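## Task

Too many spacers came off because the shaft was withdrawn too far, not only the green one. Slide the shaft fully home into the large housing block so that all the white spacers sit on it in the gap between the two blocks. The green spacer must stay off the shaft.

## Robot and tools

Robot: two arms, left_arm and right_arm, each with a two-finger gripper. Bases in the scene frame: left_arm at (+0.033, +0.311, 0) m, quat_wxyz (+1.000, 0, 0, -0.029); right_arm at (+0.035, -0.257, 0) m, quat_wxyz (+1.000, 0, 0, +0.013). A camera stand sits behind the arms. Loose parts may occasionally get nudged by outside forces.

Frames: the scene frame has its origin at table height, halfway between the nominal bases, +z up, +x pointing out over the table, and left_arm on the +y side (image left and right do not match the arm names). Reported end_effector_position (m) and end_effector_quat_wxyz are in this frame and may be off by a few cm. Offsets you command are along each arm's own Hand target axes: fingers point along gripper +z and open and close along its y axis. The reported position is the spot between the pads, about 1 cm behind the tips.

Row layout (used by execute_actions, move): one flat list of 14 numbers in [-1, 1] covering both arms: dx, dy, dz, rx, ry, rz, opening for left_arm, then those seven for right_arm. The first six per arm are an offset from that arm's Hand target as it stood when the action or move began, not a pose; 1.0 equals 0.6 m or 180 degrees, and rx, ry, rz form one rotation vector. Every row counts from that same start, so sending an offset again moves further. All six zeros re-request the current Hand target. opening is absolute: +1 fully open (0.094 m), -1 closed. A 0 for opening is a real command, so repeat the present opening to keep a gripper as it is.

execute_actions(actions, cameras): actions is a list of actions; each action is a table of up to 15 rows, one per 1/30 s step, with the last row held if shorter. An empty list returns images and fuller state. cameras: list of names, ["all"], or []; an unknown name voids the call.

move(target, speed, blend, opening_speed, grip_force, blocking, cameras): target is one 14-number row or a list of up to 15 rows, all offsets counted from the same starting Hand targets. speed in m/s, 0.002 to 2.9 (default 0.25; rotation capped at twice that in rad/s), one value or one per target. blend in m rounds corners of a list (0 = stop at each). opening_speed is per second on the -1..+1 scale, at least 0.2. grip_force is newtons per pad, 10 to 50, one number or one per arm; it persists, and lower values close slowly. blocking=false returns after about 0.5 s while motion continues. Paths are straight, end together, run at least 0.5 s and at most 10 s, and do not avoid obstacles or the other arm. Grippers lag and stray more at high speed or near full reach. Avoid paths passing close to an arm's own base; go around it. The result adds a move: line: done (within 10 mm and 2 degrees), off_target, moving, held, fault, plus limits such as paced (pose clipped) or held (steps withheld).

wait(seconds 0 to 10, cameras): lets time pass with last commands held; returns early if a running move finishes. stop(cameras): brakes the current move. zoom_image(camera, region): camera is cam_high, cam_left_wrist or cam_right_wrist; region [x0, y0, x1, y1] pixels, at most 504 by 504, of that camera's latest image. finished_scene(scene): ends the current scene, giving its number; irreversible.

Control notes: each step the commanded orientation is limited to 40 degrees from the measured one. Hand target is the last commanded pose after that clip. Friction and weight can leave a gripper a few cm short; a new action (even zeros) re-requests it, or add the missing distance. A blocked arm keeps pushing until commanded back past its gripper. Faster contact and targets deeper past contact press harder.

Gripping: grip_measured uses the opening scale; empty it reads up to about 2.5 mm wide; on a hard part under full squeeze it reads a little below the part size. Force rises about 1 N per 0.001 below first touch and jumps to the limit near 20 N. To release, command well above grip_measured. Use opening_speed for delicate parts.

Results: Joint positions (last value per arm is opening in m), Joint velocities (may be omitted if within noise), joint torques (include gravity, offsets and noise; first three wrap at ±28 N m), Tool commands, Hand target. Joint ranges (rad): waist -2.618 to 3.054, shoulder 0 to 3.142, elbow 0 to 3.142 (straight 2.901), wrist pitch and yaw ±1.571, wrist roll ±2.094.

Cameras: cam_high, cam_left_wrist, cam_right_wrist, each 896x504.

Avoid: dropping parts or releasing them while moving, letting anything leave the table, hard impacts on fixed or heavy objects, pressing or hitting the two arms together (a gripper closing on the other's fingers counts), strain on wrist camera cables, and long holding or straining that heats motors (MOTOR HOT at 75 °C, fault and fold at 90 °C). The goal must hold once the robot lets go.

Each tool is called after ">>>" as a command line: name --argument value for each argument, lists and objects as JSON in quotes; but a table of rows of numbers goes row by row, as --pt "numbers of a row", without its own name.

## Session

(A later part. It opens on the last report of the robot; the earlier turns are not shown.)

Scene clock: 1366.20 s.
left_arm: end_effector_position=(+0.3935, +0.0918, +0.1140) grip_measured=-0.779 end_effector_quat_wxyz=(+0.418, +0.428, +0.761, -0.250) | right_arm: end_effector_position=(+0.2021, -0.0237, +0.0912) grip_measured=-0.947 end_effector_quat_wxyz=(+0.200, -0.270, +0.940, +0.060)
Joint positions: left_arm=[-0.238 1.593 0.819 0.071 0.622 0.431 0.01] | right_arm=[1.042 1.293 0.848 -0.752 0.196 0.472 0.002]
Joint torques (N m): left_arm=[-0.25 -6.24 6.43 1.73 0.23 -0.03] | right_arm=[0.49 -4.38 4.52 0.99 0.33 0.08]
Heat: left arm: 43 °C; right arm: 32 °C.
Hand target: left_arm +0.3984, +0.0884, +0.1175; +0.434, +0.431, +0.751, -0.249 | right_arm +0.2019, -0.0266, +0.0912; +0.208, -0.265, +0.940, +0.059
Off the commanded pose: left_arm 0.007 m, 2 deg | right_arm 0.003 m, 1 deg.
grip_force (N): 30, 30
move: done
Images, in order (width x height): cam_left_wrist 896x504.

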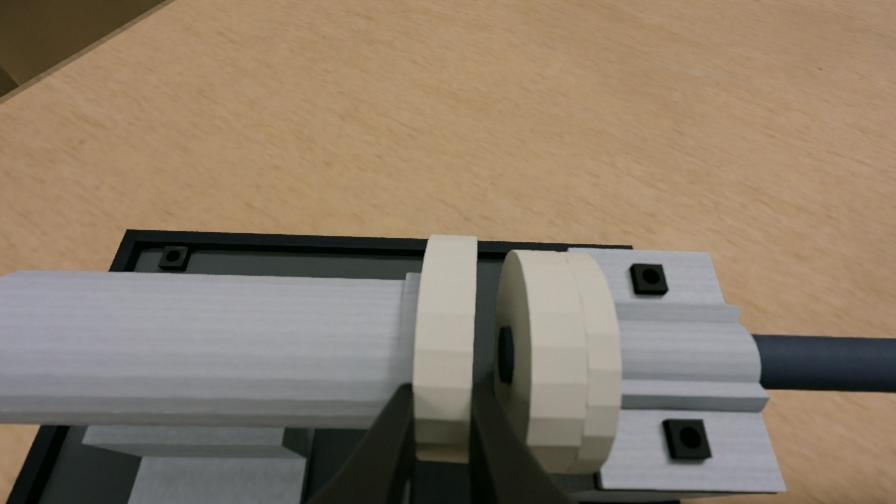

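>>> move --target '[0.0132,0,0.0035,0,0,0,-0.86, 0,0,0,0,0,0,-0.95]' --speed 0.03 --cameras '["cam_left_wrist"]'

>>> zoom_image --camera "cam_left_wrist" --region '[340, 200, 700, 500]'

Scene clock: 1378.63 s.
left_arm: end_effector_position=(+0.3921, +0.0895, +0.1135) grip_measured=-0.779 end_effector_quat_wxyz=(+0.423, +0.431, +0.754, -0.257) | right_arm: end_effector_position=(+0.2021, -0.0237, +0.0912) grip_measured=-0.947 end_effector_quat_wxyz=(+0.200, -0.270, +0.940, +0.060)
Joint positions: left_arm=[-0.238 1.597 0.805 0.103 0.64 0.431 0.01] | right_arm=[1.042 1.293 0.848 -0.752 0.196 0.472 0.002]
Joint torques (N m): left_arm=[0.16 -5.53 5.67 1.75 0.12 0.02] | right_arm=[0.49 -4.38 4.53 0.99 0.32 0.08]
Heat: left arm: 44 °C; right arm: 32 °C.
Hand target: left_arm +0.3973, +0.0902, +0.1095; +0.434, +0.431, +0.751, -0.249 | right_arm +0.2019, -0.0266, +0.0912; +0.208, -0.265, +0.940, +0.059
Off the commanded pose: left_arm 0.007 m, 2 deg | right_arm 0.003 m, 1 deg.
grip_force (N): 30, 30
move: done
Images, in order (width x height): cam_left_wrist 896x504.

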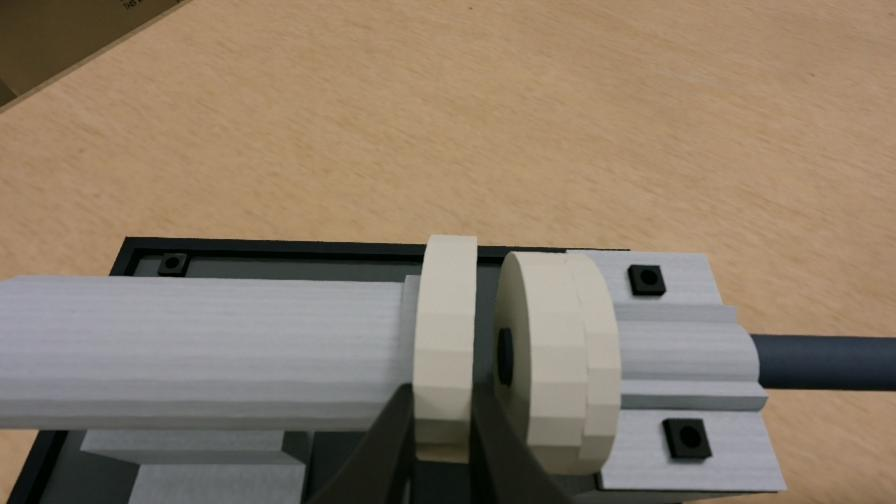

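Scaled by 1.400 from the camera's 896x504 image, which has a finer 1280x720 frame.

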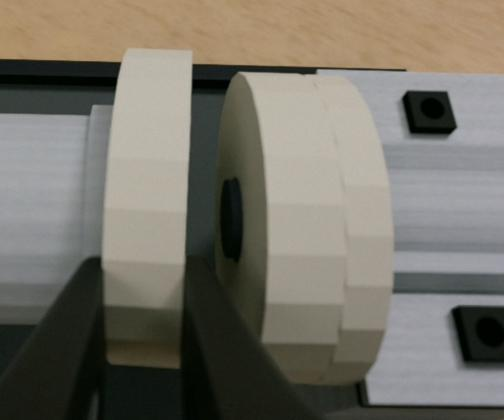

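>>> move --target '[0.009,0.0,0.003,0,0,0,-0.86, 0,0,0,0,0,0,-0.95]' --speed 0.03 --cameras '["cam_left_wrist"]'

>>> zoom_image --camera "cam_left_wrist" --region '[340, 200, 700, 500]'

Scene clock: 1412.73 s.
left_arm: end_effector_position=(+0.3921, +0.0897, +0.1129) grip_measured=-0.779 end_effector_quat_wxyz=(+0.429, +0.432, +0.750, -0.258) | right_arm: end_effector_position=(+0.2021, -0.0237, +0.0912) grip_measured=-0.947 end_effector_quat_wxyz=(+0.200, -0.270, +0.940, +0.060)
Joint positions: left_arm=[-0.235 1.6 0.791 0.134 0.649 0.431 0.01] | right_arm=[1.042 1.293 0.848 -0.752 0.196 0.472 0.002]
Joint torques (N m): left_arm=[0.08 -4.88 5.55 1.72 0.05 0.05] | right_arm=[0.5 -4.38 4.53 0.99 0.32 0.08]
Heat: left arm: 43 °C; right arm: 32 °C.
Hand target: left_arm +0.3967, +0.0912, +0.1041; +0.434, +0.431, +0.751, -0.249 | right_arm +0.2019, -0.0266, +0.0912; +0.208, -0.265, +0.940, +0.059
Off the commanded pose: left_arm 0.010 m, 1 deg | right_arm 0.003 m, 1 deg.
grip_force (N): 30, 30
move: done
Images, in order (width x height): cam_left_wrist 896x504.

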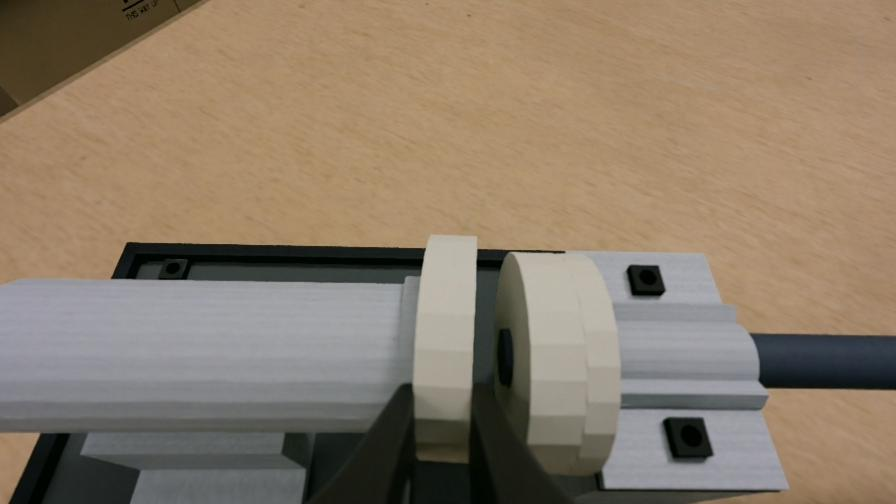

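Scaled by 1.400 from the camera's 896x504 image, which has a finer 1280x720 frame.

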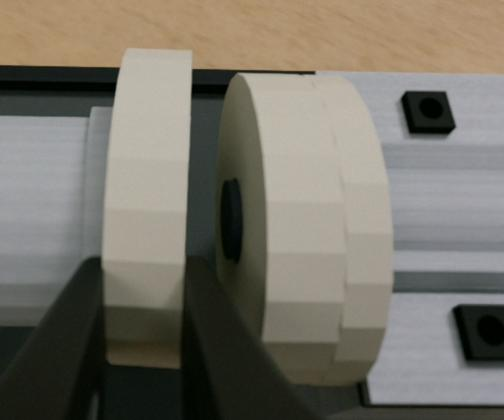

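>>> move --target '[-0.0052,-0.002,-0.0377,0,0,0,-0.86, 0,0,0,0,0,0,-0.95]' --speed 0.04 --cameras '["cam_left_wrist"]'

Scene clock: 1426.60 s.
left_arm: end_effector_position=(+0.3875, +0.1029, +0.1103) grip_measured=-0.779 end_effector_quat_wxyz=(+0.422, +0.428, +0.758, -0.253) | right_arm: end_effector_position=(+0.2021, -0.0237, +0.0912) grip_measured=-0.947 end_effector_quat_wxyz=(+0.200, -0.270, +0.940, +0.060)
Joint positions: left_arm=[-0.204 1.57 0.774 0.088 0.655 0.455 0.01] | right_arm=[1.042 1.293 0.848 -0.752 0.196 0.472 0.002]
Joint torques (N m): left_arm=[0.85 -9.35 5.67 1.35 0.3 0.11] | right_arm=[0.47 -4.38 4.55 1 0.33 0.07]
Heat: left arm: 45 °C; right arm: 32 °C.
Hand target: left_arm +0.3865, +0.1062, +0.1180; +0.434, +0.431, +0.751, -0.249 | right_arm +0.2019, -0.0266, +0.0912; +0.208, -0.265, +0.940, +0.059
Off the commanded pose: left_arm 0.008 m, 2 deg | right_arm 0.003 m, 1 deg.
grip_force (N): 30, 30
move: done
Images, in order (width x height): cam_left_wrist 896x504.

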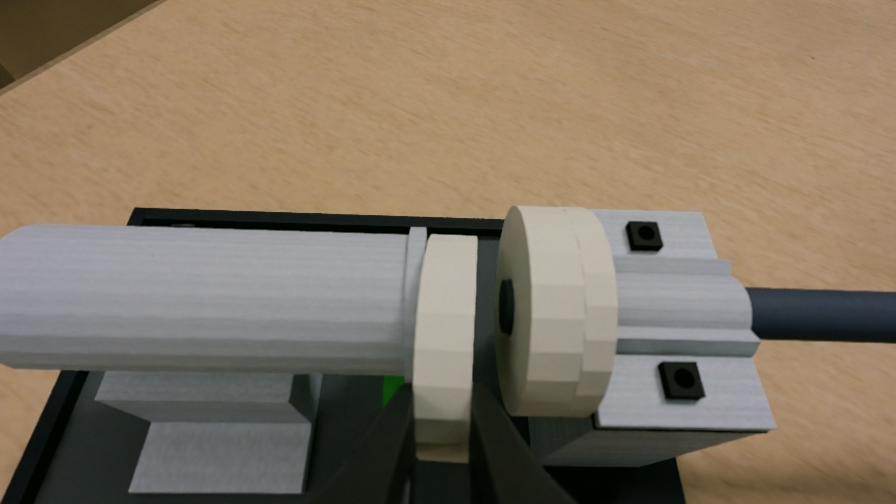

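>>> move --target '[0.0458,-0.0035,0.0207,0,0,0,-0.86, 0,0,0,0,0,0,-0.95]' --speed 0.05 --cameras '["cam_left_wrist"]'

Scene clock: 1448.53 s.
left_arm: end_effector_position=(+0.3827, +0.1067, +0.0892) grip_measured=-0.779 end_effector_quat_wxyz=(+0.426, +0.427, +0.757, -0.250) | right_arm: end_effector_position=(+0.2021, -0.0237, +0.0912) grip_measured=-0.947 end_effector_quat_wxyz=(+0.200, -0.270, +0.940, +0.060)
Joint positions: left_arm=[-0.198 1.601 0.696 0.204 0.655 0.459 0.01] | right_arm=[1.042 1.293 0.848 -0.752 0.196 0.472 0.002]
Joint torques (N m): left_arm=[0.54 -6.16 5.27 1.52 0.32 0.11] | right_arm=[0.49 -4.37 4.55 0.99 0.33 0.08]
Heat: left arm: 44 °C; right arm: 32 °C.
Hand target: left_arm +0.3834, +0.1077, +0.0881; +0.434, +0.431, +0.751, -0.249 | right_arm +0.2019, -0.0266, +0.0912; +0.208, -0.265, +0.940, +0.059
Off the commanded pose: left_arm 0.002 m, 1 deg | right_arm 0.003 m, 1 deg.
grip_force (N): 30, 30
move: done
Images, in order (width x height): cam_left_wrist 896x504.

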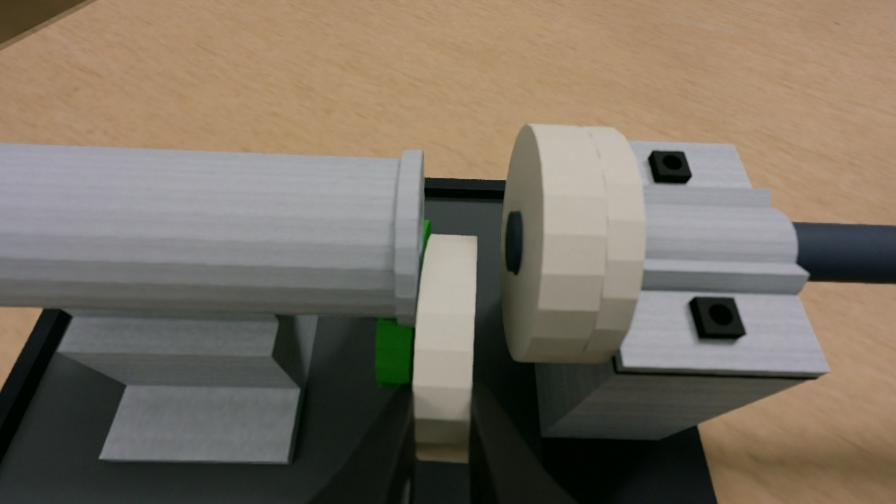

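>>> move --target '[0.032,-0.005,0.0243,0,0,0,-0.86, 0,0,0,0,0,0,-0.95]' --speed 0.04 --cameras '["cam_left_wrist"]'

Scene clock: 1454.83 s.
left_arm: end_effector_position=(+0.3851, +0.1073, +0.0665) grip_measured=-0.779 end_effector_quat_wxyz=(+0.431, +0.427, +0.756, -0.245) | right_arm: end_effector_position=(+0.2021, -0.0237, +0.0912) grip_measured=-0.947 end_effector_quat_wxyz=(+0.200, -0.270, +0.940, +0.060)
Joint positions: left_arm=[-0.198 1.677 0.653 0.333 0.646 0.459 0.01] | right_arm=[1.042 1.293 0.848 -0.752 0.196 0.472 0.002]
Joint torques (N m): left_arm=[-0.7 -6.17 4.72 1.59 0.29 -0.03] | right_arm=[0.5 -4.38 4.52 0.99 0.33 0.08]
Heat: left arm: 44 °C; right arm: 32 °C.
Hand target: left_arm +0.3822, +0.1036, +0.0640; +0.434, +0.431, +0.751, -0.249 | right_arm +0.2019, -0.0266, +0.0912; +0.208, -0.265, +0.940, +0.059
Off the commanded pose: left_arm 0.005 m, 1 deg | right_arm 0.003 m, 1 deg.
grip_force (N): 30, 30
move: done
Images, in order (width x height): cam_left_wrist 896x504.

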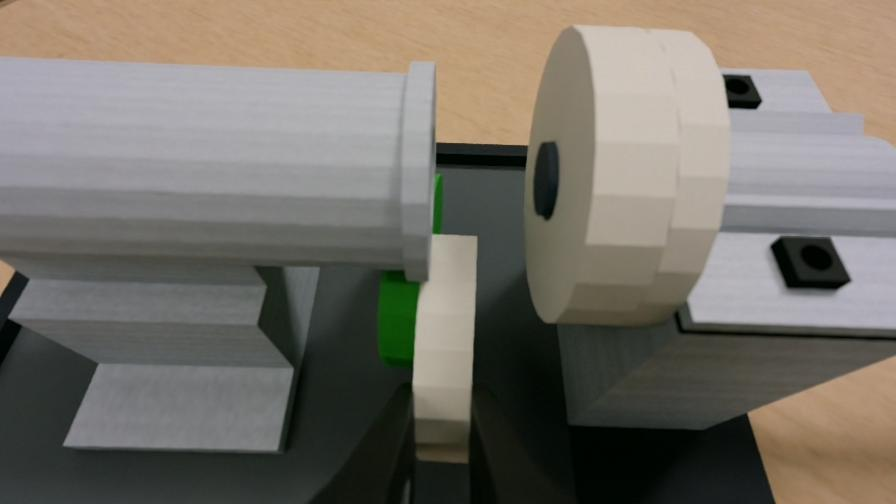

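>>> move --target '[0.0018,-0.012,0.0068,0,0,0,-0.86, 0,0,0,0,0,0,-0.95]' --speed 0.04 --cameras '["cam_left_wrist"]'

Scene clock: 1468.10 s.
left_arm: end_effector_position=(+0.3798, +0.1000, +0.0640) grip_measured=-0.779 end_effector_quat_wxyz=(+0.431, +0.429, +0.755, -0.246) | right_arm: end_effector_position=(+0.2021, -0.0237, +0.0912) grip_measured=-0.947 end_effector_quat_wxyz=(+0.200, -0.270, +0.940, +0.060)
Joint positions: left_arm=[-0.227 1.677 0.634 0.366 0.627 0.44 0.01] | right_arm=[1.042 1.293 0.848 -0.752 0.196 0.472 0.002]
Joint torques (N m): left_arm=[-0.55 -5.98 4.7 1.59 0.25 -0.04] | right_arm=[0.49 -4.38 4.55 1 0.32 0.08]
Heat: left arm: 45 °C; right arm: 32 °C.
Hand target: left_arm +0.3775, +0.0973, +0.0611; +0.434, +0.431, +0.751, -0.249 | right_arm +0.2019, -0.0266, +0.0912; +0.208, -0.265, +0.940, +0.059
Off the commanded pose: left_arm 0.005 m, 1 deg | right_arm 0.003 m, 1 deg.
grip_force (N): 30, 30
move: done
Images, in order (width x height): cam_left_wrist 896x504.

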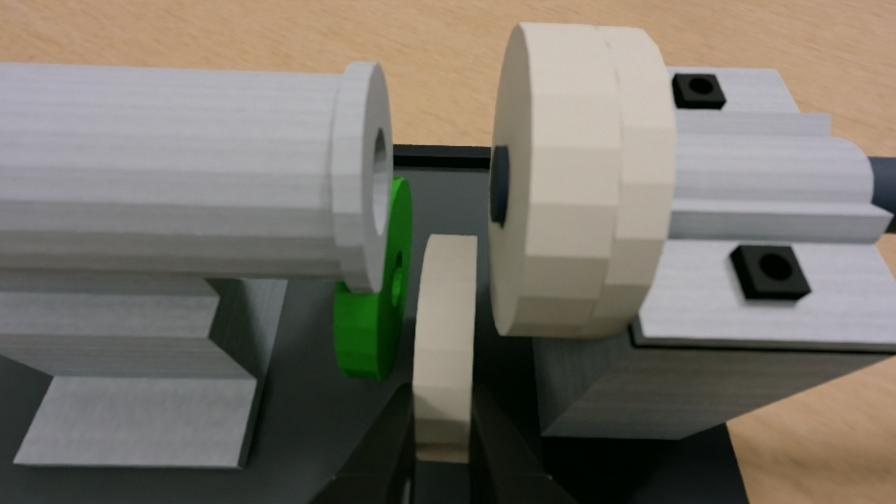

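>>> move --pt "0 0 0 0 0 0 -0.68 0 0 0 0 0 0 -0.95" --pt "-0.003 0 -0.006 0 0 0 -0.68 0 0 0 0 0 0 -0.95" --speed 0.03 --cameras '["cam_left_wrist"]'

Scene clock: 1477.57 s.
left_arm: end_effector_position=(+0.3806, +0.0998, +0.0650) grip_measured=-0.682 end_effector_quat_wxyz=(+0.434, +0.429, +0.754, -0.245) | right_arm: end_effector_position=(+0.2021, -0.0237, +0.0912) grip_measured=-0.947 end_effector_quat_wxyz=(+0.200, -0.270, +0.940, +0.060)
Joint positions: left_arm=[-0.227 1.677 0.634 0.372 0.627 0.439 0.015] | right_arm=[1.042 1.293 0.848 -0.752 0.196 0.472 0.002]
Joint torques (N m): left_arm=[-0.08 -7.46 4.64 1.39 0.31 0] | right_arm=[0.51 -4.4 4.53 0.99 0.33 0.08]
Heat: left arm: 44 °C; right arm: 32 °C.
Hand target: left_arm +0.3763, +0.0992, +0.0644; +0.434, +0.431, +0.751, -0.249 | right_arm +0.2019, -0.0266, +0.0912; +0.208, -0.265, +0.940, +0.059
Off the commanded pose: left_arm 0.004 m, 1 deg | right_arm 0.003 m, 1 deg.
grip_force (N): 30, 30
move: done
Images, in order (width x height): cam_left_wrist 896x504.

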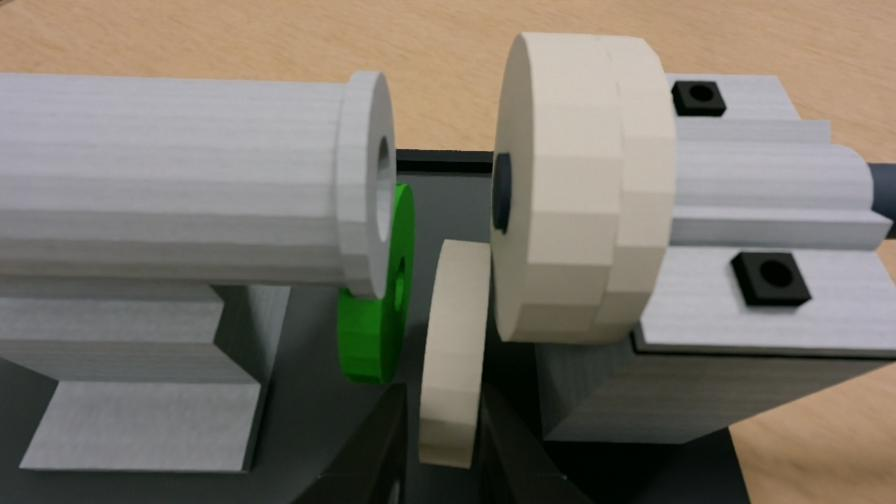

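>>> move --target '[-0.003,0,-0.008,0,0,0,-0.68, 0,0,0,0,0,0,-0.95]' --speed 0.03 --cameras '["cam_left_wrist"]'

Scene clock: 1481.67 s.
left_arm: end_effector_position=(+0.3787, +0.1003, +0.0626) grip_measured=-0.682 end_effector_quat_wxyz=(+0.428, +0.428, +0.757, -0.247) | right_arm: end_effector_position=(+0.2021, -0.0237, +0.0912) grip_measured=-0.947 end_effector_quat_wxyz=(+0.200, -0.270, +0.940, +0.060)
Joint positions: left_arm=[-0.227 1.677 0.634 0.358 0.627 0.439 0.015] | right_arm=[1.042 1.293 0.848 -0.752 0.196 0.472 0.002]
Joint torques (N m): left_arm=[0.57 -9.48 4.46 1.34 0.37 0.07] | right_arm=[0.49 -4.37 4.52 0.99 0.33 0.08]
Heat: left arm: 44 °C; right arm: 32 °C.
Hand target: left_arm +0.3747, +0.1020, +0.0684; +0.434, +0.431, +0.751, -0.249 | right_arm +0.2019, -0.0266, +0.0912; +0.208, -0.265, +0.940, +0.059
Off the commanded pose: left_arm 0.007 m, 1 deg | right_arm 0.003 m, 1 deg.
grip_force (N): 30, 30
move: done
Images, in order (width x height): cam_left_wrist 896x504.

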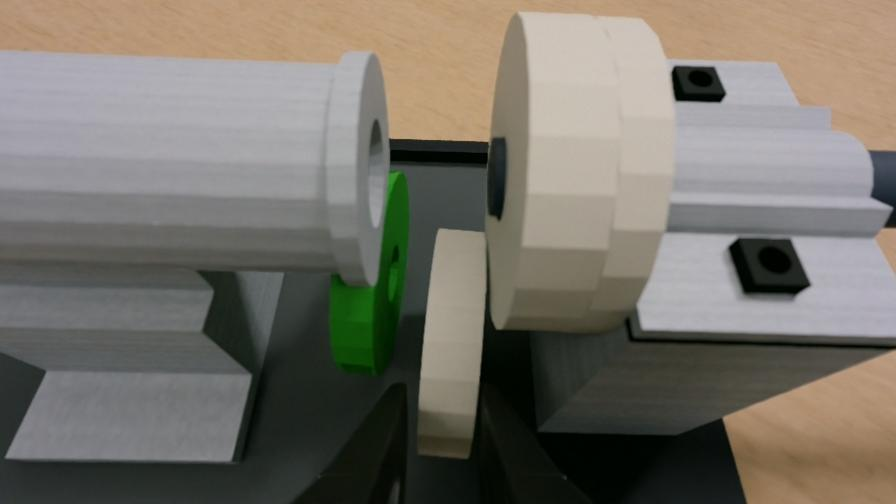

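>>> move --target '[-0.004,0,-0.003,0,0,0,-0.68, 0,0,0,0,0,0,-0.95]' --speed 0.03 --cameras '["cam_left_wrist"]'

Scene clock: 1489.40 s.
left_arm: end_effector_position=(+0.3772, +0.1006, +0.0647) grip_measured=-0.682 end_effector_quat_wxyz=(+0.426, +0.428, +0.758, -0.247) | right_arm: end_effector_position=(+0.2021, -0.0237, +0.0912) grip_measured=-0.947 end_effector_quat_wxyz=(+0.200, -0.270, +0.940, +0.060)
Joint positions: left_arm=[-0.227 1.664 0.634 0.342 0.628 0.439 0.015] | right_arm=[1.042 1.293 0.848 -0.752 0.196 0.472 0.002]
Joint torques (N m): left_arm=[0.64 -9.32 4.85 1.3 0.37 0.07] | right_arm=[0.5 -4.38 4.55 0.99 0.33 0.08]
Heat: left arm: 44 °C; right arm: 32 °C.
Hand target: left_arm +0.3745, +0.1023, +0.0714; +0.434, +0.431, +0.751, -0.249 | right_arm +0.2019, -0.0266, +0.0912; +0.208, -0.265, +0.940, +0.059
Off the commanded pose: left_arm 0.007 m, 1 deg | right_arm 0.003 m, 1 deg.
grip_force (N): 30, 30
move: done
Images, in order (width x height): cam_left_wrist 896x504.

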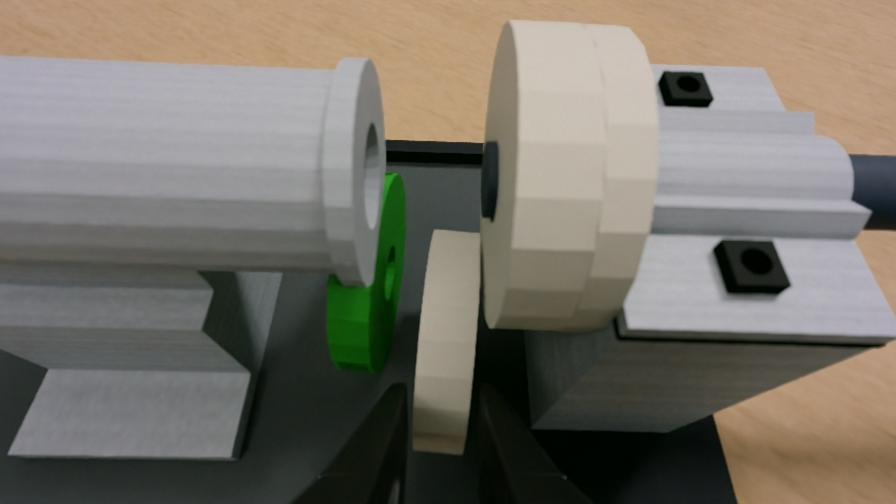

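>>> move --target '[0,0,0,0,0,0,-0.88, 0,0,0,0,0,0,-0.95]' --speed 0.03 --opening_speed 0.2 --grip_force 40 --cameras '["cam_left_wrist"]'

Scene clock: 1499.87 s.
left_arm: end_effector_position=(+0.3771, +0.1006, +0.0646) grip_measured=-0.792 end_effector_quat_wxyz=(+0.426, +0.428, +0.758, -0.247) | right_arm: end_effector_position=(+0.2021, -0.0237, +0.0912) grip_measured=-0.947 end_effector_quat_wxyz=(+0.200, -0.270, +0.940, +0.060)
Joint positions: left_arm=[-0.227 1.664 0.634 0.341 0.628 0.439 0.01] | right_arm=[1.042 1.293 0.848 -0.752 0.196 0.472 0.002]
Joint torques (N m): left_arm=[0.64 -9.32 4.83 1.31 0.37 0.08] | right_arm=[0.49 -4.4 4.53 0.99 0.32 0.08]
Heat: left arm: 43 °C; right arm: 31 °C.
Hand target: left_arm +0.3745, +0.1023, +0.0714; +0.434, +0.431, +0.751, -0.249 | right_arm +0.2019, -0.0266, +0.0912; +0.208, -0.265, +0.940, +0.059
Off the commanded pose: left_arm 0.007 m, 1 deg | right_arm 0.003 m, 1 deg.
grip_force (N): 40, 40
move: done
Images, in order (width x height): cam_left_wrist 896x504.

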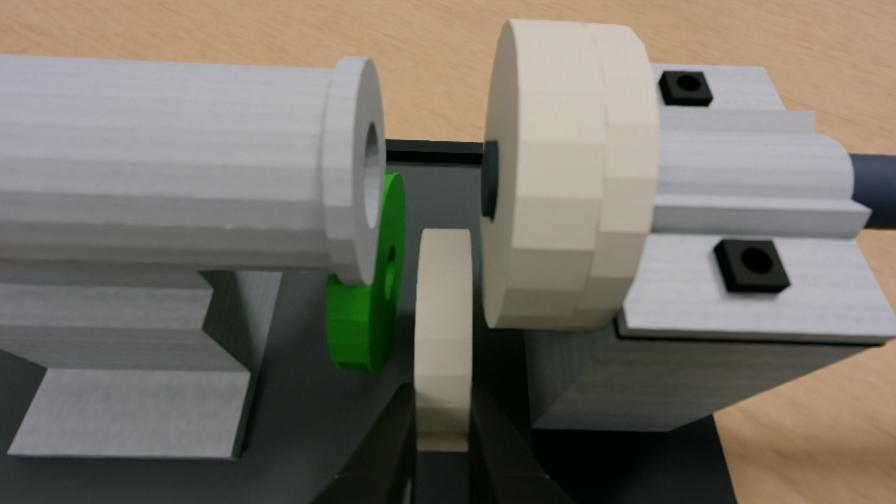

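>>> move --target '[-0.0607,0.005,-0.035,0,0,0,-0.88, 0,0,0,0,0,0,-0.95]' --speed 0.04 --cameras '["cam_left_wrist"]'

Scene clock: 1518.90 s.
left_arm: end_effector_position=(+0.3681, +0.1079, +0.0885) grip_measured=-0.792 end_effector_quat_wxyz=(+0.405, +0.421, +0.772, -0.249) | right_arm: end_effector_position=(+0.2021, -0.0237, +0.0912) grip_measured=-0.947 end_effector_quat_wxyz=(+0.200, -0.270, +0.940, +0.060)
Joint positions: left_arm=[-0.215 1.545 0.679 0.123 0.627 0.441 0.01] | right_arm=[1.042 1.293 0.848 -0.752 0.196 0.472 0.002]
Joint torques (N m): left_arm=[0.34 -8.91 9.17 1.27 0.45 0.13] | right_arm=[0.49 -4.38 4.55 0.99 0.33 0.08]
Heat: left arm: 42 °C; right arm: 31 °C.
Hand target: left_arm +0.3772, +0.1038, +0.1135; +0.434, +0.431, +0.751, -0.249 | right_arm +0.2019, -0.0266, +0.0912; +0.208, -0.265, +0.940, +0.059
Off the commanded pose: left_arm 0.027 m, 4 deg | right_arm 0.003 m, 1 deg.
grip_force (N): 40, 40
move: off_target (left_arm)
Images, in order (width x height): cam_left_wrist 896x504.

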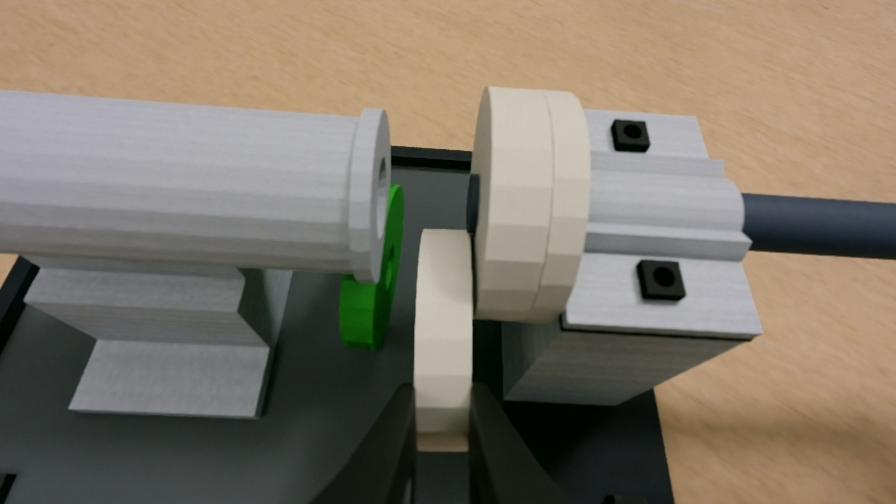

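>>> move --target '[-0.017,0.0083,-0.004,0,0,0,-0.88, 0,0,0,0,0,0,-0.95]' --speed 0.04 --cameras '["cam_left_wrist"]'

Scene clock: 1527.90 s.
left_arm: end_effector_position=(+0.3737, +0.1066, +0.0993) grip_measured=-0.792 end_effector_quat_wxyz=(+0.405, +0.422, +0.771, -0.251) | right_arm: end_effector_position=(+0.2021, -0.0237, +0.0912) grip_measured=-0.947 end_effector_quat_wxyz=(+0.200, -0.270, +0.940, +0.060)
Joint positions: left_arm=[-0.212 1.541 0.726 0.071 0.634 0.446 0.01] | right_arm=[1.042 1.293 0.848 -0.752 0.196 0.472 0.002]
Joint torques (N m): left_arm=[0.54 -8.76 9.32 1.29 0.42 0.13] | right_arm=[0.5 -4.37 4.53 0.99 0.33 0.08]
Heat: left arm: 42 °C; right arm: 31 °C.
Hand target: left_arm +0.3829, +0.1037, +0.1234; +0.434, +0.431, +0.751, -0.249 | right_arm +0.2019, -0.0266, +0.0912; +0.208, -0.265, +0.940, +0.059
Off the commanded pose: left_arm 0.026 m, 4 deg | right_arm 0.003 m, 1 deg.
grip_force (N): 40, 40
move: off_target (left_arm)
Images, in order (width x height): cam_left_wrist 896x504.

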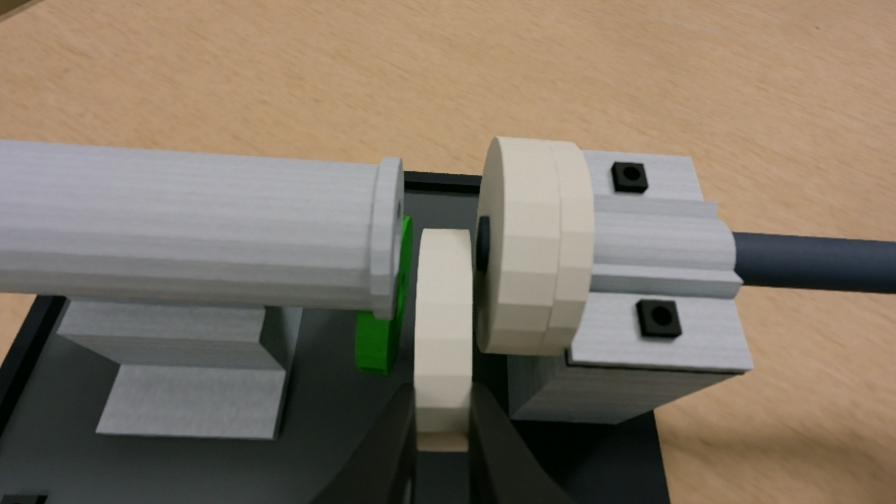

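>>> move --target '[-0.0108,0.002,0.0187,0,0,0,-0.88, 0,0,0,0,0,0,-0.95]' --speed 0.03 --cameras '["cam_left_wrist"]'

Scene clock: 1538.13 s.
left_arm: end_effector_position=(+0.3800, +0.0997, +0.1092) grip_measured=-0.792 end_effector_quat_wxyz=(+0.414, +0.426, +0.765, -0.249) | right_arm: end_effector_position=(+0.2021, -0.0237, +0.0912) grip_measured=-0.947 end_effector_quat_wxyz=(+0.200, -0.270, +0.940, +0.060)
Joint positions: left_arm=[-0.228 1.546 0.759 0.07 0.626 0.438 0.01] | right_arm=[1.042 1.293 0.848 -0.752 0.196 0.472 0.002]
Joint torques (N m): left_arm=[-0.44 -5.93 9.54 1.47 0.29 -0.05] | right_arm=[0.49 -4.4 4.53 1 0.33 0.08]
Heat: left arm: 42 °C; right arm: 31 °C.
Hand target: left_arm +0.3906, +0.0932, +0.1235; +0.434, +0.431, +0.751, -0.249 | right_arm +0.2019, -0.0266, +0.0912; +0.208, -0.265, +0.940, +0.059
Off the commanded pose: left_arm 0.019 m, 3 deg | right_arm 0.003 m, 1 deg.
grip_force (N): 40, 40
move: off_target (left_arm)
Images, in order (width x height): cam_left_wrist 896x504.

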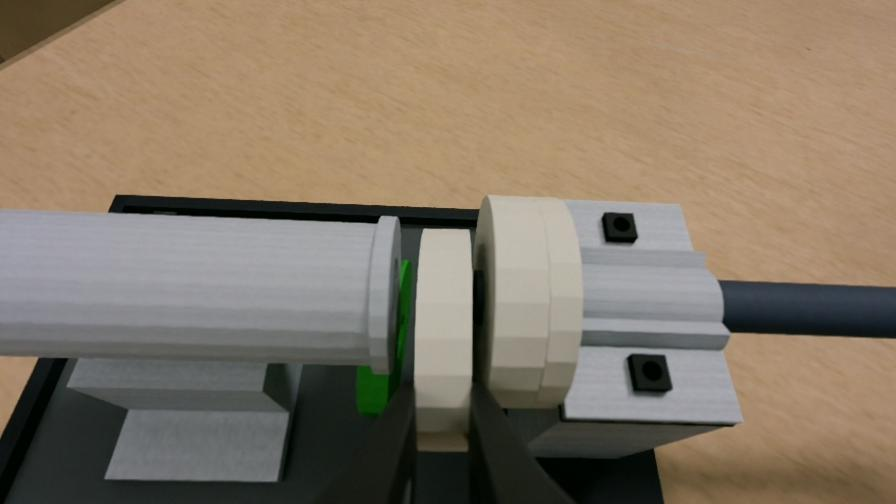

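>>> move --target '[0,0.01,0,0,0,0,-0.88, 0,0,0,0,0,0,-0.95]' --speed 0.03 --cameras '["cam_left_wrist"]'

Scene clock: 1548.50 s.
left_arm: end_effector_position=(+0.3847, +0.0996, +0.1094) grip_measured=-0.792 end_effector_quat_wxyz=(+0.415, +0.425, +0.765, -0.249) | right_arm: end_effector_position=(+0.2021, -0.0237, +0.0912) grip_measured=-0.947 end_effector_quat_wxyz=(+0.200, -0.270, +0.940, +0.060)
Joint positions: left_arm=[-0.225 1.561 0.775 0.07 0.625 0.438 0.01] | right_arm=[1.042 1.293 0.848 -0.752 0.196 0.472 0.002]
Joint torques (N m): left_arm=[0.59 -6.01 9.69 1.4 0.4 0.1] | right_arm=[0.5 -4.4 4.52 1 0.32 0.08]
Heat: left arm: 43 °C; right arm: 31 °C.
Hand target: left_arm +0.3958, +0.0962, +0.1235; +0.434, +0.431, +0.751, -0.249 | right_arm +0.2019, -0.0266, +0.0912; +0.208, -0.265, +0.940, +0.059
Off the commanded pose: left_arm 0.018 m, 3 deg | right_arm 0.003 m, 1 deg.
grip_force (N): 40, 40
move: off_target (left_arm)
Images, in order (width x height): cam_left_wrist 896x504.

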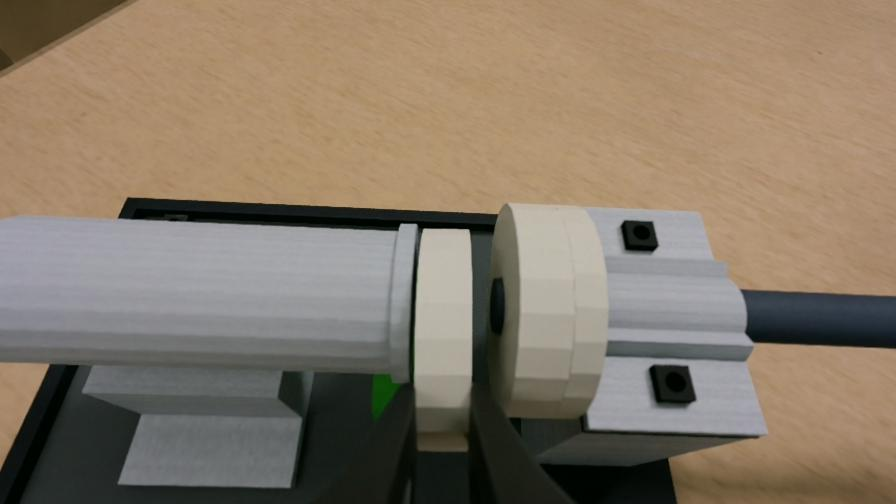

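>>> move --target '[-0.007,-0.006,0.0115,0,0,0,-0.88, 0,0,0,0,0,0,-0.95]' --speed 0.03 --cameras '["cam_left_wrist"]'

Scene clock: 1556.53 s.
left_arm: end_effector_position=(+0.3845, +0.0944, +0.1082) grip_measured=-0.792 end_effector_quat_wxyz=(+0.411, +0.426, +0.766, -0.250) | right_arm: end_effector_position=(+0.2021, -0.0237, +0.0912) grip_measured=-0.947 end_effector_quat_wxyz=(+0.200, -0.270, +0.940, +0.060)
Joint positions: left_arm=[-0.241 1.572 0.784 0.07 0.617 0.429 0.01] | right_arm=[1.042 1.293 0.848 -0.752 0.196 0.472 0.002]
Joint torques (N m): left_arm=[-0.42 -6.11 9.69 1.52 0.26 -0.04] | right_arm=[0.49 -4.4 4.53 0.99 0.33 0.08]
Heat: left arm: 43 °C; right arm: 31 °C.
Hand target: left_arm +0.3966, +0.0873, +0.1237; +0.434, +0.431, +0.751, -0.249 | right_arm +0.2019, -0.0266, +0.0912; +0.208, -0.265, +0.940, +0.059
Off the commanded pose: left_arm 0.021 m, 3 deg | right_arm 0.003 m, 1 deg.
grip_force (N): 40, 40
move: off_target (left_arm)
Images, in order (width x height): cam_left_wrist 896x504.

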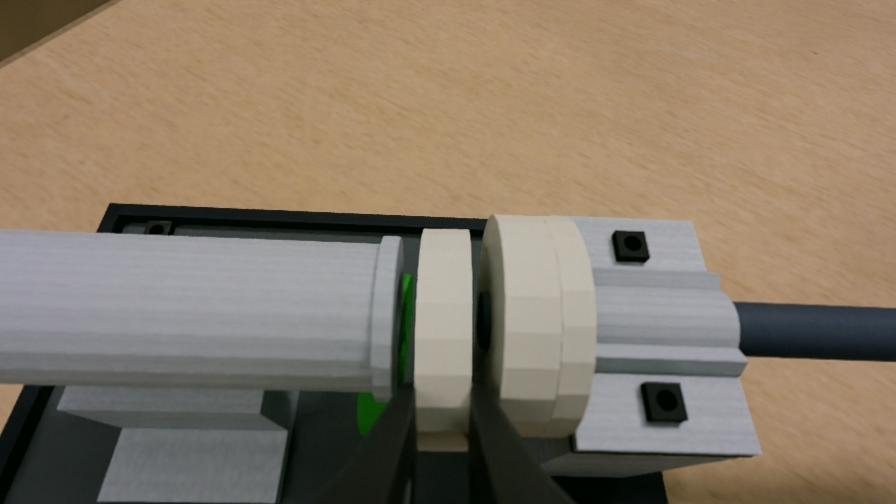

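>>> move --target '[-0.006,0.003,0.005,0,0,0,-0.88, 0,0,0,0,0,0,-0.95]' --speed 0.03 --cameras '["cam_left_wrist"]'

>>> zoom_image --camera "cam_left_wrist" --region '[380, 180, 680, 460]'

Scene clock: 1569.10 s.
left_arm: end_effector_position=(+0.3896, +0.0918, +0.1106) grip_measured=-0.792 end_effector_quat_wxyz=(+0.413, +0.426, +0.765, -0.249) | right_arm: end_effector_position=(+0.2021, -0.0237, +0.0912) grip_measured=-0.947 end_effector_quat_wxyz=(+0.200, -0.270, +0.940, +0.060)
Joint positions: left_arm=[-0.245 1.585 0.805 0.07 0.612 0.425 0.01] | right_arm=[1.042 1.293 0.848 -0.752 0.196 0.472 0.002]
Joint torques (N m): left_arm=[-0.53 -6.26 9.7 1.49 0.28 -0.06] | right_arm=[0.49 -4.38 4.52 1 0.33 0.08]
Heat: left arm: 44 °C; right arm: 31 °C.
Hand target: left_arm +0.4005, +0.0845, +0.1254; +0.434, +0.431, +0.751, -0.249 | right_arm +0.2019, -0.0266, +0.0912; +0.208, -0.265, +0.940, +0.059
Off the commanded pose: left_arm 0.020 m, 3 deg | right_arm 0.003 m, 1 deg.
grip_force (N): 40, 40
move: off_target (left_arm)
Images, in order (width x height): cam_left_wrist 896x504.

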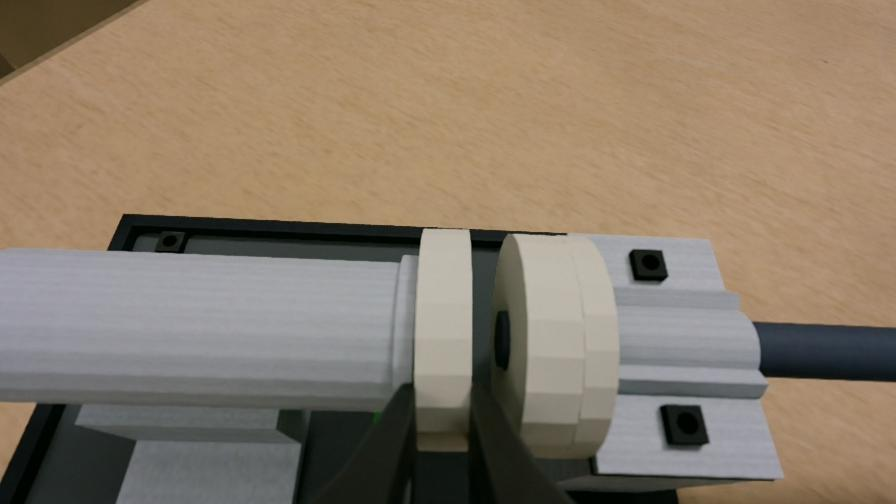

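Scaled by 1.680 from the camera's 896x504 image, which has a finer 1280x720 frame.

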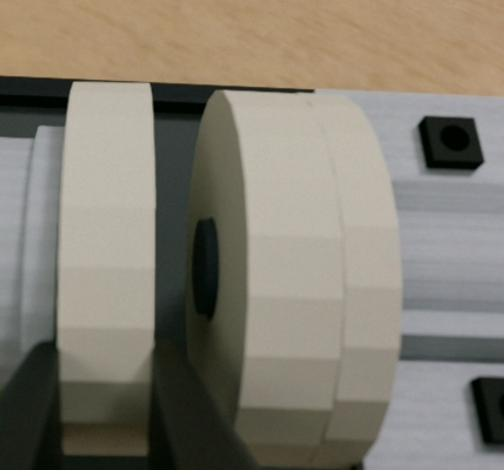

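>>> move --target '[0.005,-0.005,-0.0087,0,0,0,-0.88, 0,0,0,0,0,0,-0.95]' --speed 0.03 --cameras '["cam_left_wrist"]'

>>> zoom_image --camera "cam_left_wrist" --region '[380, 200, 680, 480]'

Scene clock: 1591.43 s.
left_arm: end_effector_position=(+0.3896, +0.0918, +0.1106) grip_measured=-0.792 end_effector_quat_wxyz=(+0.413, +0.426, +0.765, -0.249) | right_arm: end_effector_position=(+0.2021, -0.0237, +0.0912) grip_measured=-0.947 end_effector_quat_wxyz=(+0.200, -0.270, +0.940, +0.060)
Joint positions: left_arm=[-0.245 1.585 0.805 0.07 0.612 0.425 0.01] | right_arm=[1.042 1.293 0.848 -0.752 0.196 0.472 0.002]
Joint torques (N m): left_arm=[-0.06 -8.18 7.83 1.47 0.32 0.01] | right_arm=[0.49 -4.38 4.55 1 0.33 0.07]
Heat: left arm: 44 °C; right arm: 31 °C.
Hand target: left_arm +0.3948, +0.0881, +0.1254; +0.434, +0.431, +0.751, -0.249 | right_arm +0.2019, -0.0266, +0.0912; +0.208, -0.265, +0.940, +0.059
Off the commanded pose: left_arm 0.016 m, 3 deg | right_arm 0.003 m, 1 deg.
grip_force (N): 40, 40
move: off_target (left_arm)
Images, in order (width x height): cam_left_wrist 896x504.

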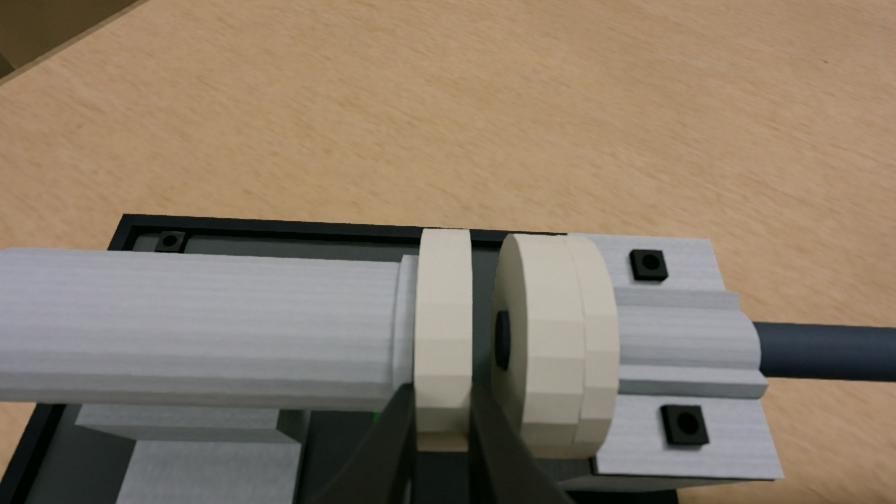

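Scaled by 1.680 from the camera's 896x504 image, which has a finer 1280x720 frame.

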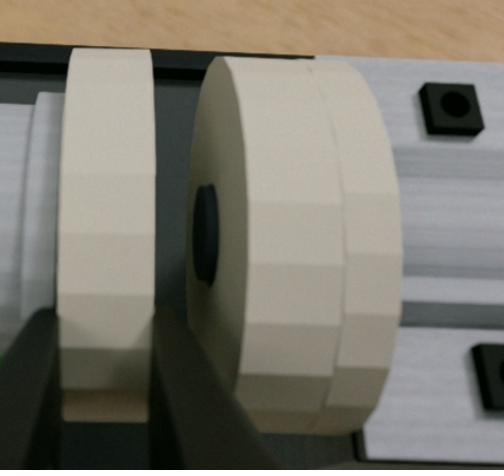

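>>> move --target '[0.0033,-0.002,-0.0058,0,0,0,-0.88, 0,0,0,0,0,0,-0.95]' --speed 0.03 --cameras '["cam_left_wrist"]'

>>> zoom_image --camera "cam_left_wrist" --region '[380, 200, 680, 480]'

Scene clock: 1605.30 s.
left_arm: end_effector_position=(+0.3896, +0.0918, +0.1106) grip_measured=-0.792 end_effector_quat_wxyz=(+0.413, +0.426, +0.765, -0.249) | right_arm: end_effector_position=(+0.2021, -0.0237, +0.0912) grip_measured=-0.947 end_effector_quat_wxyz=(+0.200, -0.270, +0.940, +0.060)
Joint positions: left_arm=[-0.245 1.585 0.805 0.07 0.612 0.425 0.01] | right_arm=[1.042 1.293 0.848 -0.752 0.196 0.472 0.002]
Joint torques (N m): left_arm=[0.42 -9.42 6.8 1.44 0.37 0.07] | right_arm=[0.49 -4.38 4.52 0.99 0.33 0.08]
Heat: left arm: 44 °C; right arm: 31 °C.
Hand target: left_arm +0.3918, +0.0910, +0.1254; +0.434, +0.431, +0.751, -0.249 | right_arm +0.2019, -0.0266, +0.0912; +0.208, -0.265, +0.940, +0.059
Off the commanded pose: left_arm 0.015 m, 3 deg | right_arm 0.003 m, 1 deg.
grip_force (N): 40, 40
move: off_target (left_arm)
Images, in order (width x height): cam_left_wrist 896x504.

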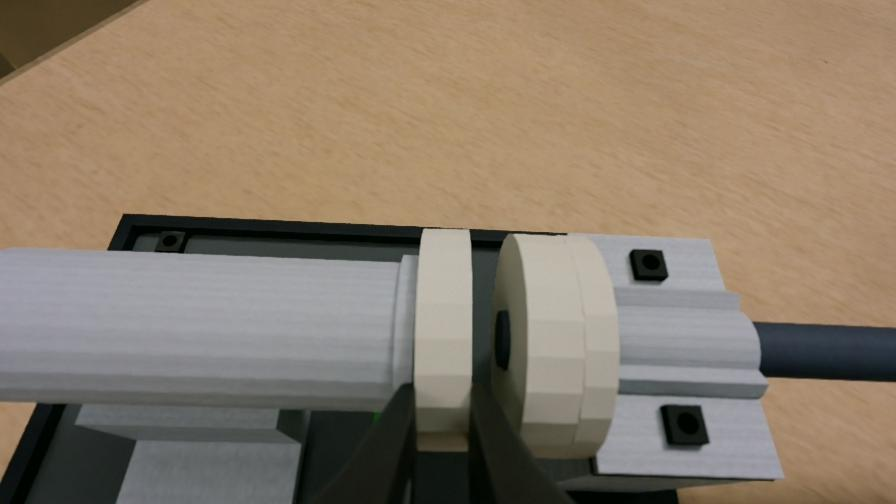

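Scaled by 1.680 from the camera's 896x504 image, which has a finer 1280x720 frame.

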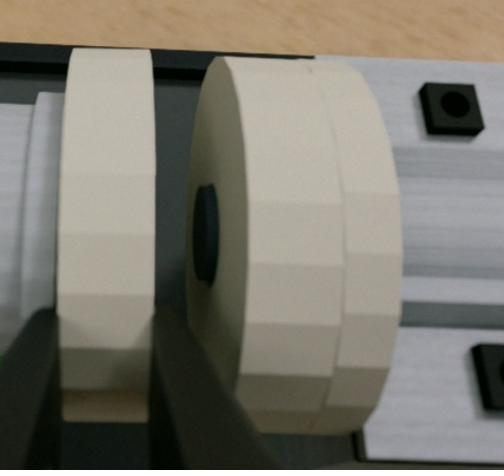

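>>> move --target '[0.0017,-0.001,-0.0029,0,0,0,-0.88, 0,0,0,0,0,0,-0.95]' --speed 0.03 --cameras '["cam_left_wrist"]'

>>> zoom_image --camera "cam_left_wrist" --region '[380, 200, 680, 480]'

Scene clock: 1611.97 s.
left_arm: end_effector_position=(+0.3896, +0.0918, +0.1106) grip_measured=-0.792 end_effector_quat_wxyz=(+0.413, +0.426, +0.765, -0.249) | right_arm: end_effector_position=(+0.2021, -0.0237, +0.0912) grip_measured=-0.947 end_effector_quat_wxyz=(+0.200, -0.270, +0.940, +0.060)
Joint positions: left_arm=[-0.245 1.585 0.805 0.07 0.612 0.425 0.01] | right_arm=[1.042 1.293 0.848 -0.752 0.196 0.472 0.002]
Joint torques (N m): left_arm=[0.65 -10.03 6.3 1.43 0.39 0.09] | right_arm=[0.5 -4.37 4.53 1 0.33 0.08]
Heat: left arm: 44 °C; right arm: 31 °C.
Hand target: left_arm +0.3902, +0.0924, +0.1254; +0.434, +0.431, +0.751, -0.249 | right_arm +0.2019, -0.0266, +0.0912; +0.208, -0.265, +0.940, +0.059
Off the commanded pose: left_arm 0.015 m, 3 deg | right_arm 0.003 m, 1 deg.
grip_force (N): 40, 40
move: off_target (left_arm)
Images, in order (width x height): cam_left_wrist 896x504.

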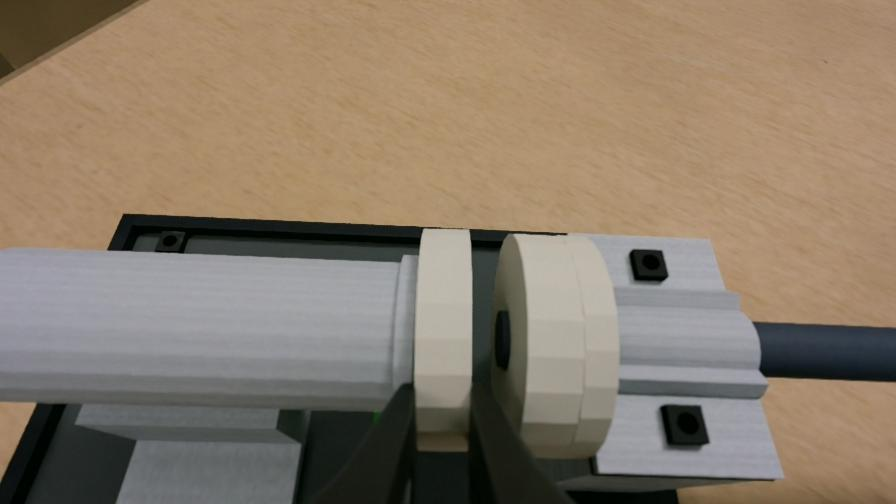

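Scaled by 1.680 from the camera's 896x504 image, which has a finer 1280x720 frame.

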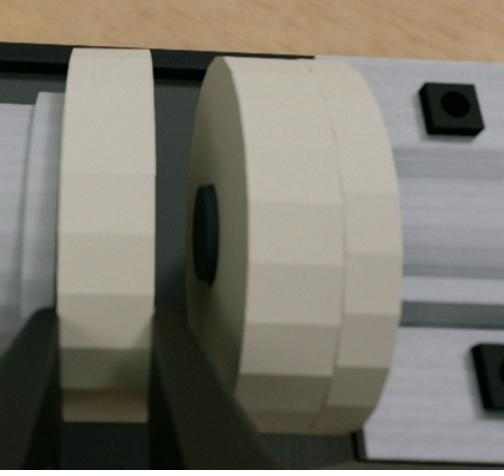

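>>> move --target '[0.0008,-0.006,-0.0014,0,0,0,-0.88, 0,0,0,0,0,0,-0.95]' --speed 0.03 --cameras '["cam_left_wrist"]'

>>> zoom_image --camera "cam_left_wrist" --region '[380, 200, 680, 480]'

Scene clock: 1619.63 s.
left_arm: end_effector_position=(+0.3896, +0.0918, +0.1165) grip_measured=-0.792 end_effector_quat_wxyz=(+0.420, +0.427, +0.762, -0.248) | right_arm: end_effector_position=(+0.2021, -0.0237, +0.0912) grip_measured=-0.947 end_effector_quat_wxyz=(+0.200, -0.270, +0.940, +0.060)
Joint positions: left_arm=[-0.245 1.57 0.805 0.07 0.612 0.425 0.01] | right_arm=[1.042 1.293 0.848 -0.752 0.196 0.472 0.002]
Joint torques (N m): left_arm=[0.12 -9.62 5.41 1.47 0.34 0.03] | right_arm=[0.5 -4.38 4.53 0.99 0.33 0.08]
Heat: left arm: 44 °C; right arm: 31 °C.
Hand target: left_arm +0.3866, +0.0914, +0.1254; +0.434, +0.431, +0.751, -0.249 | right_arm +0.2019, -0.0266, +0.0912; +0.208, -0.265, +0.940, +0.059
Off the commanded pose: left_arm 0.009 m, 2 deg | right_arm 0.003 m, 1 deg.
grip_force (N): 40, 40
move: done
Images, in order (width x height): cam_left_wrist 896x504.

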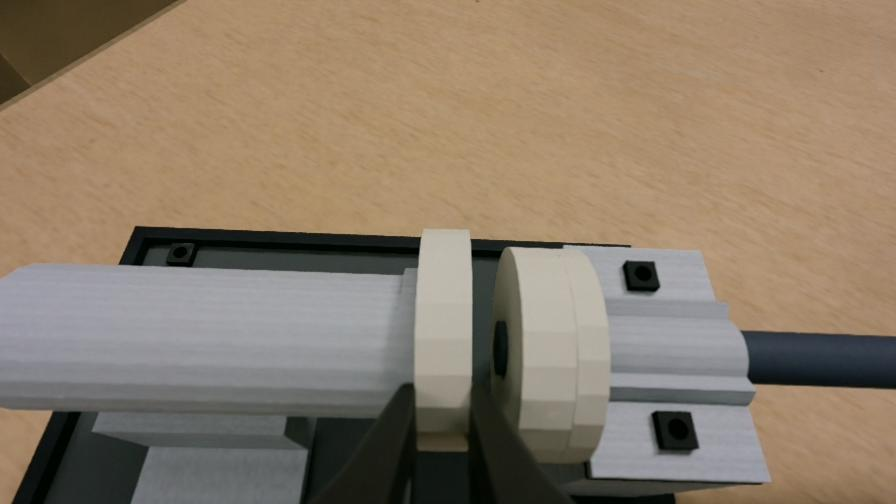

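Scaled by 1.680 from the camera's 896x504 image, which has a finer 1280x720 frame.

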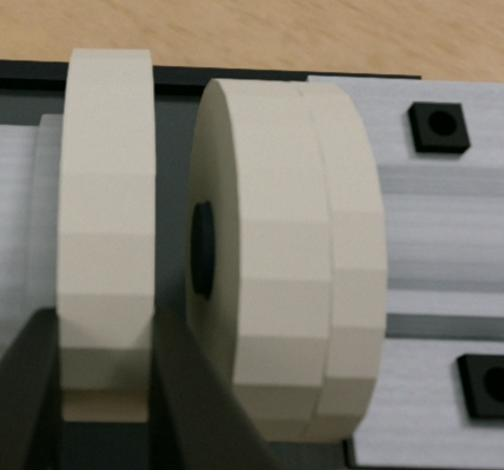

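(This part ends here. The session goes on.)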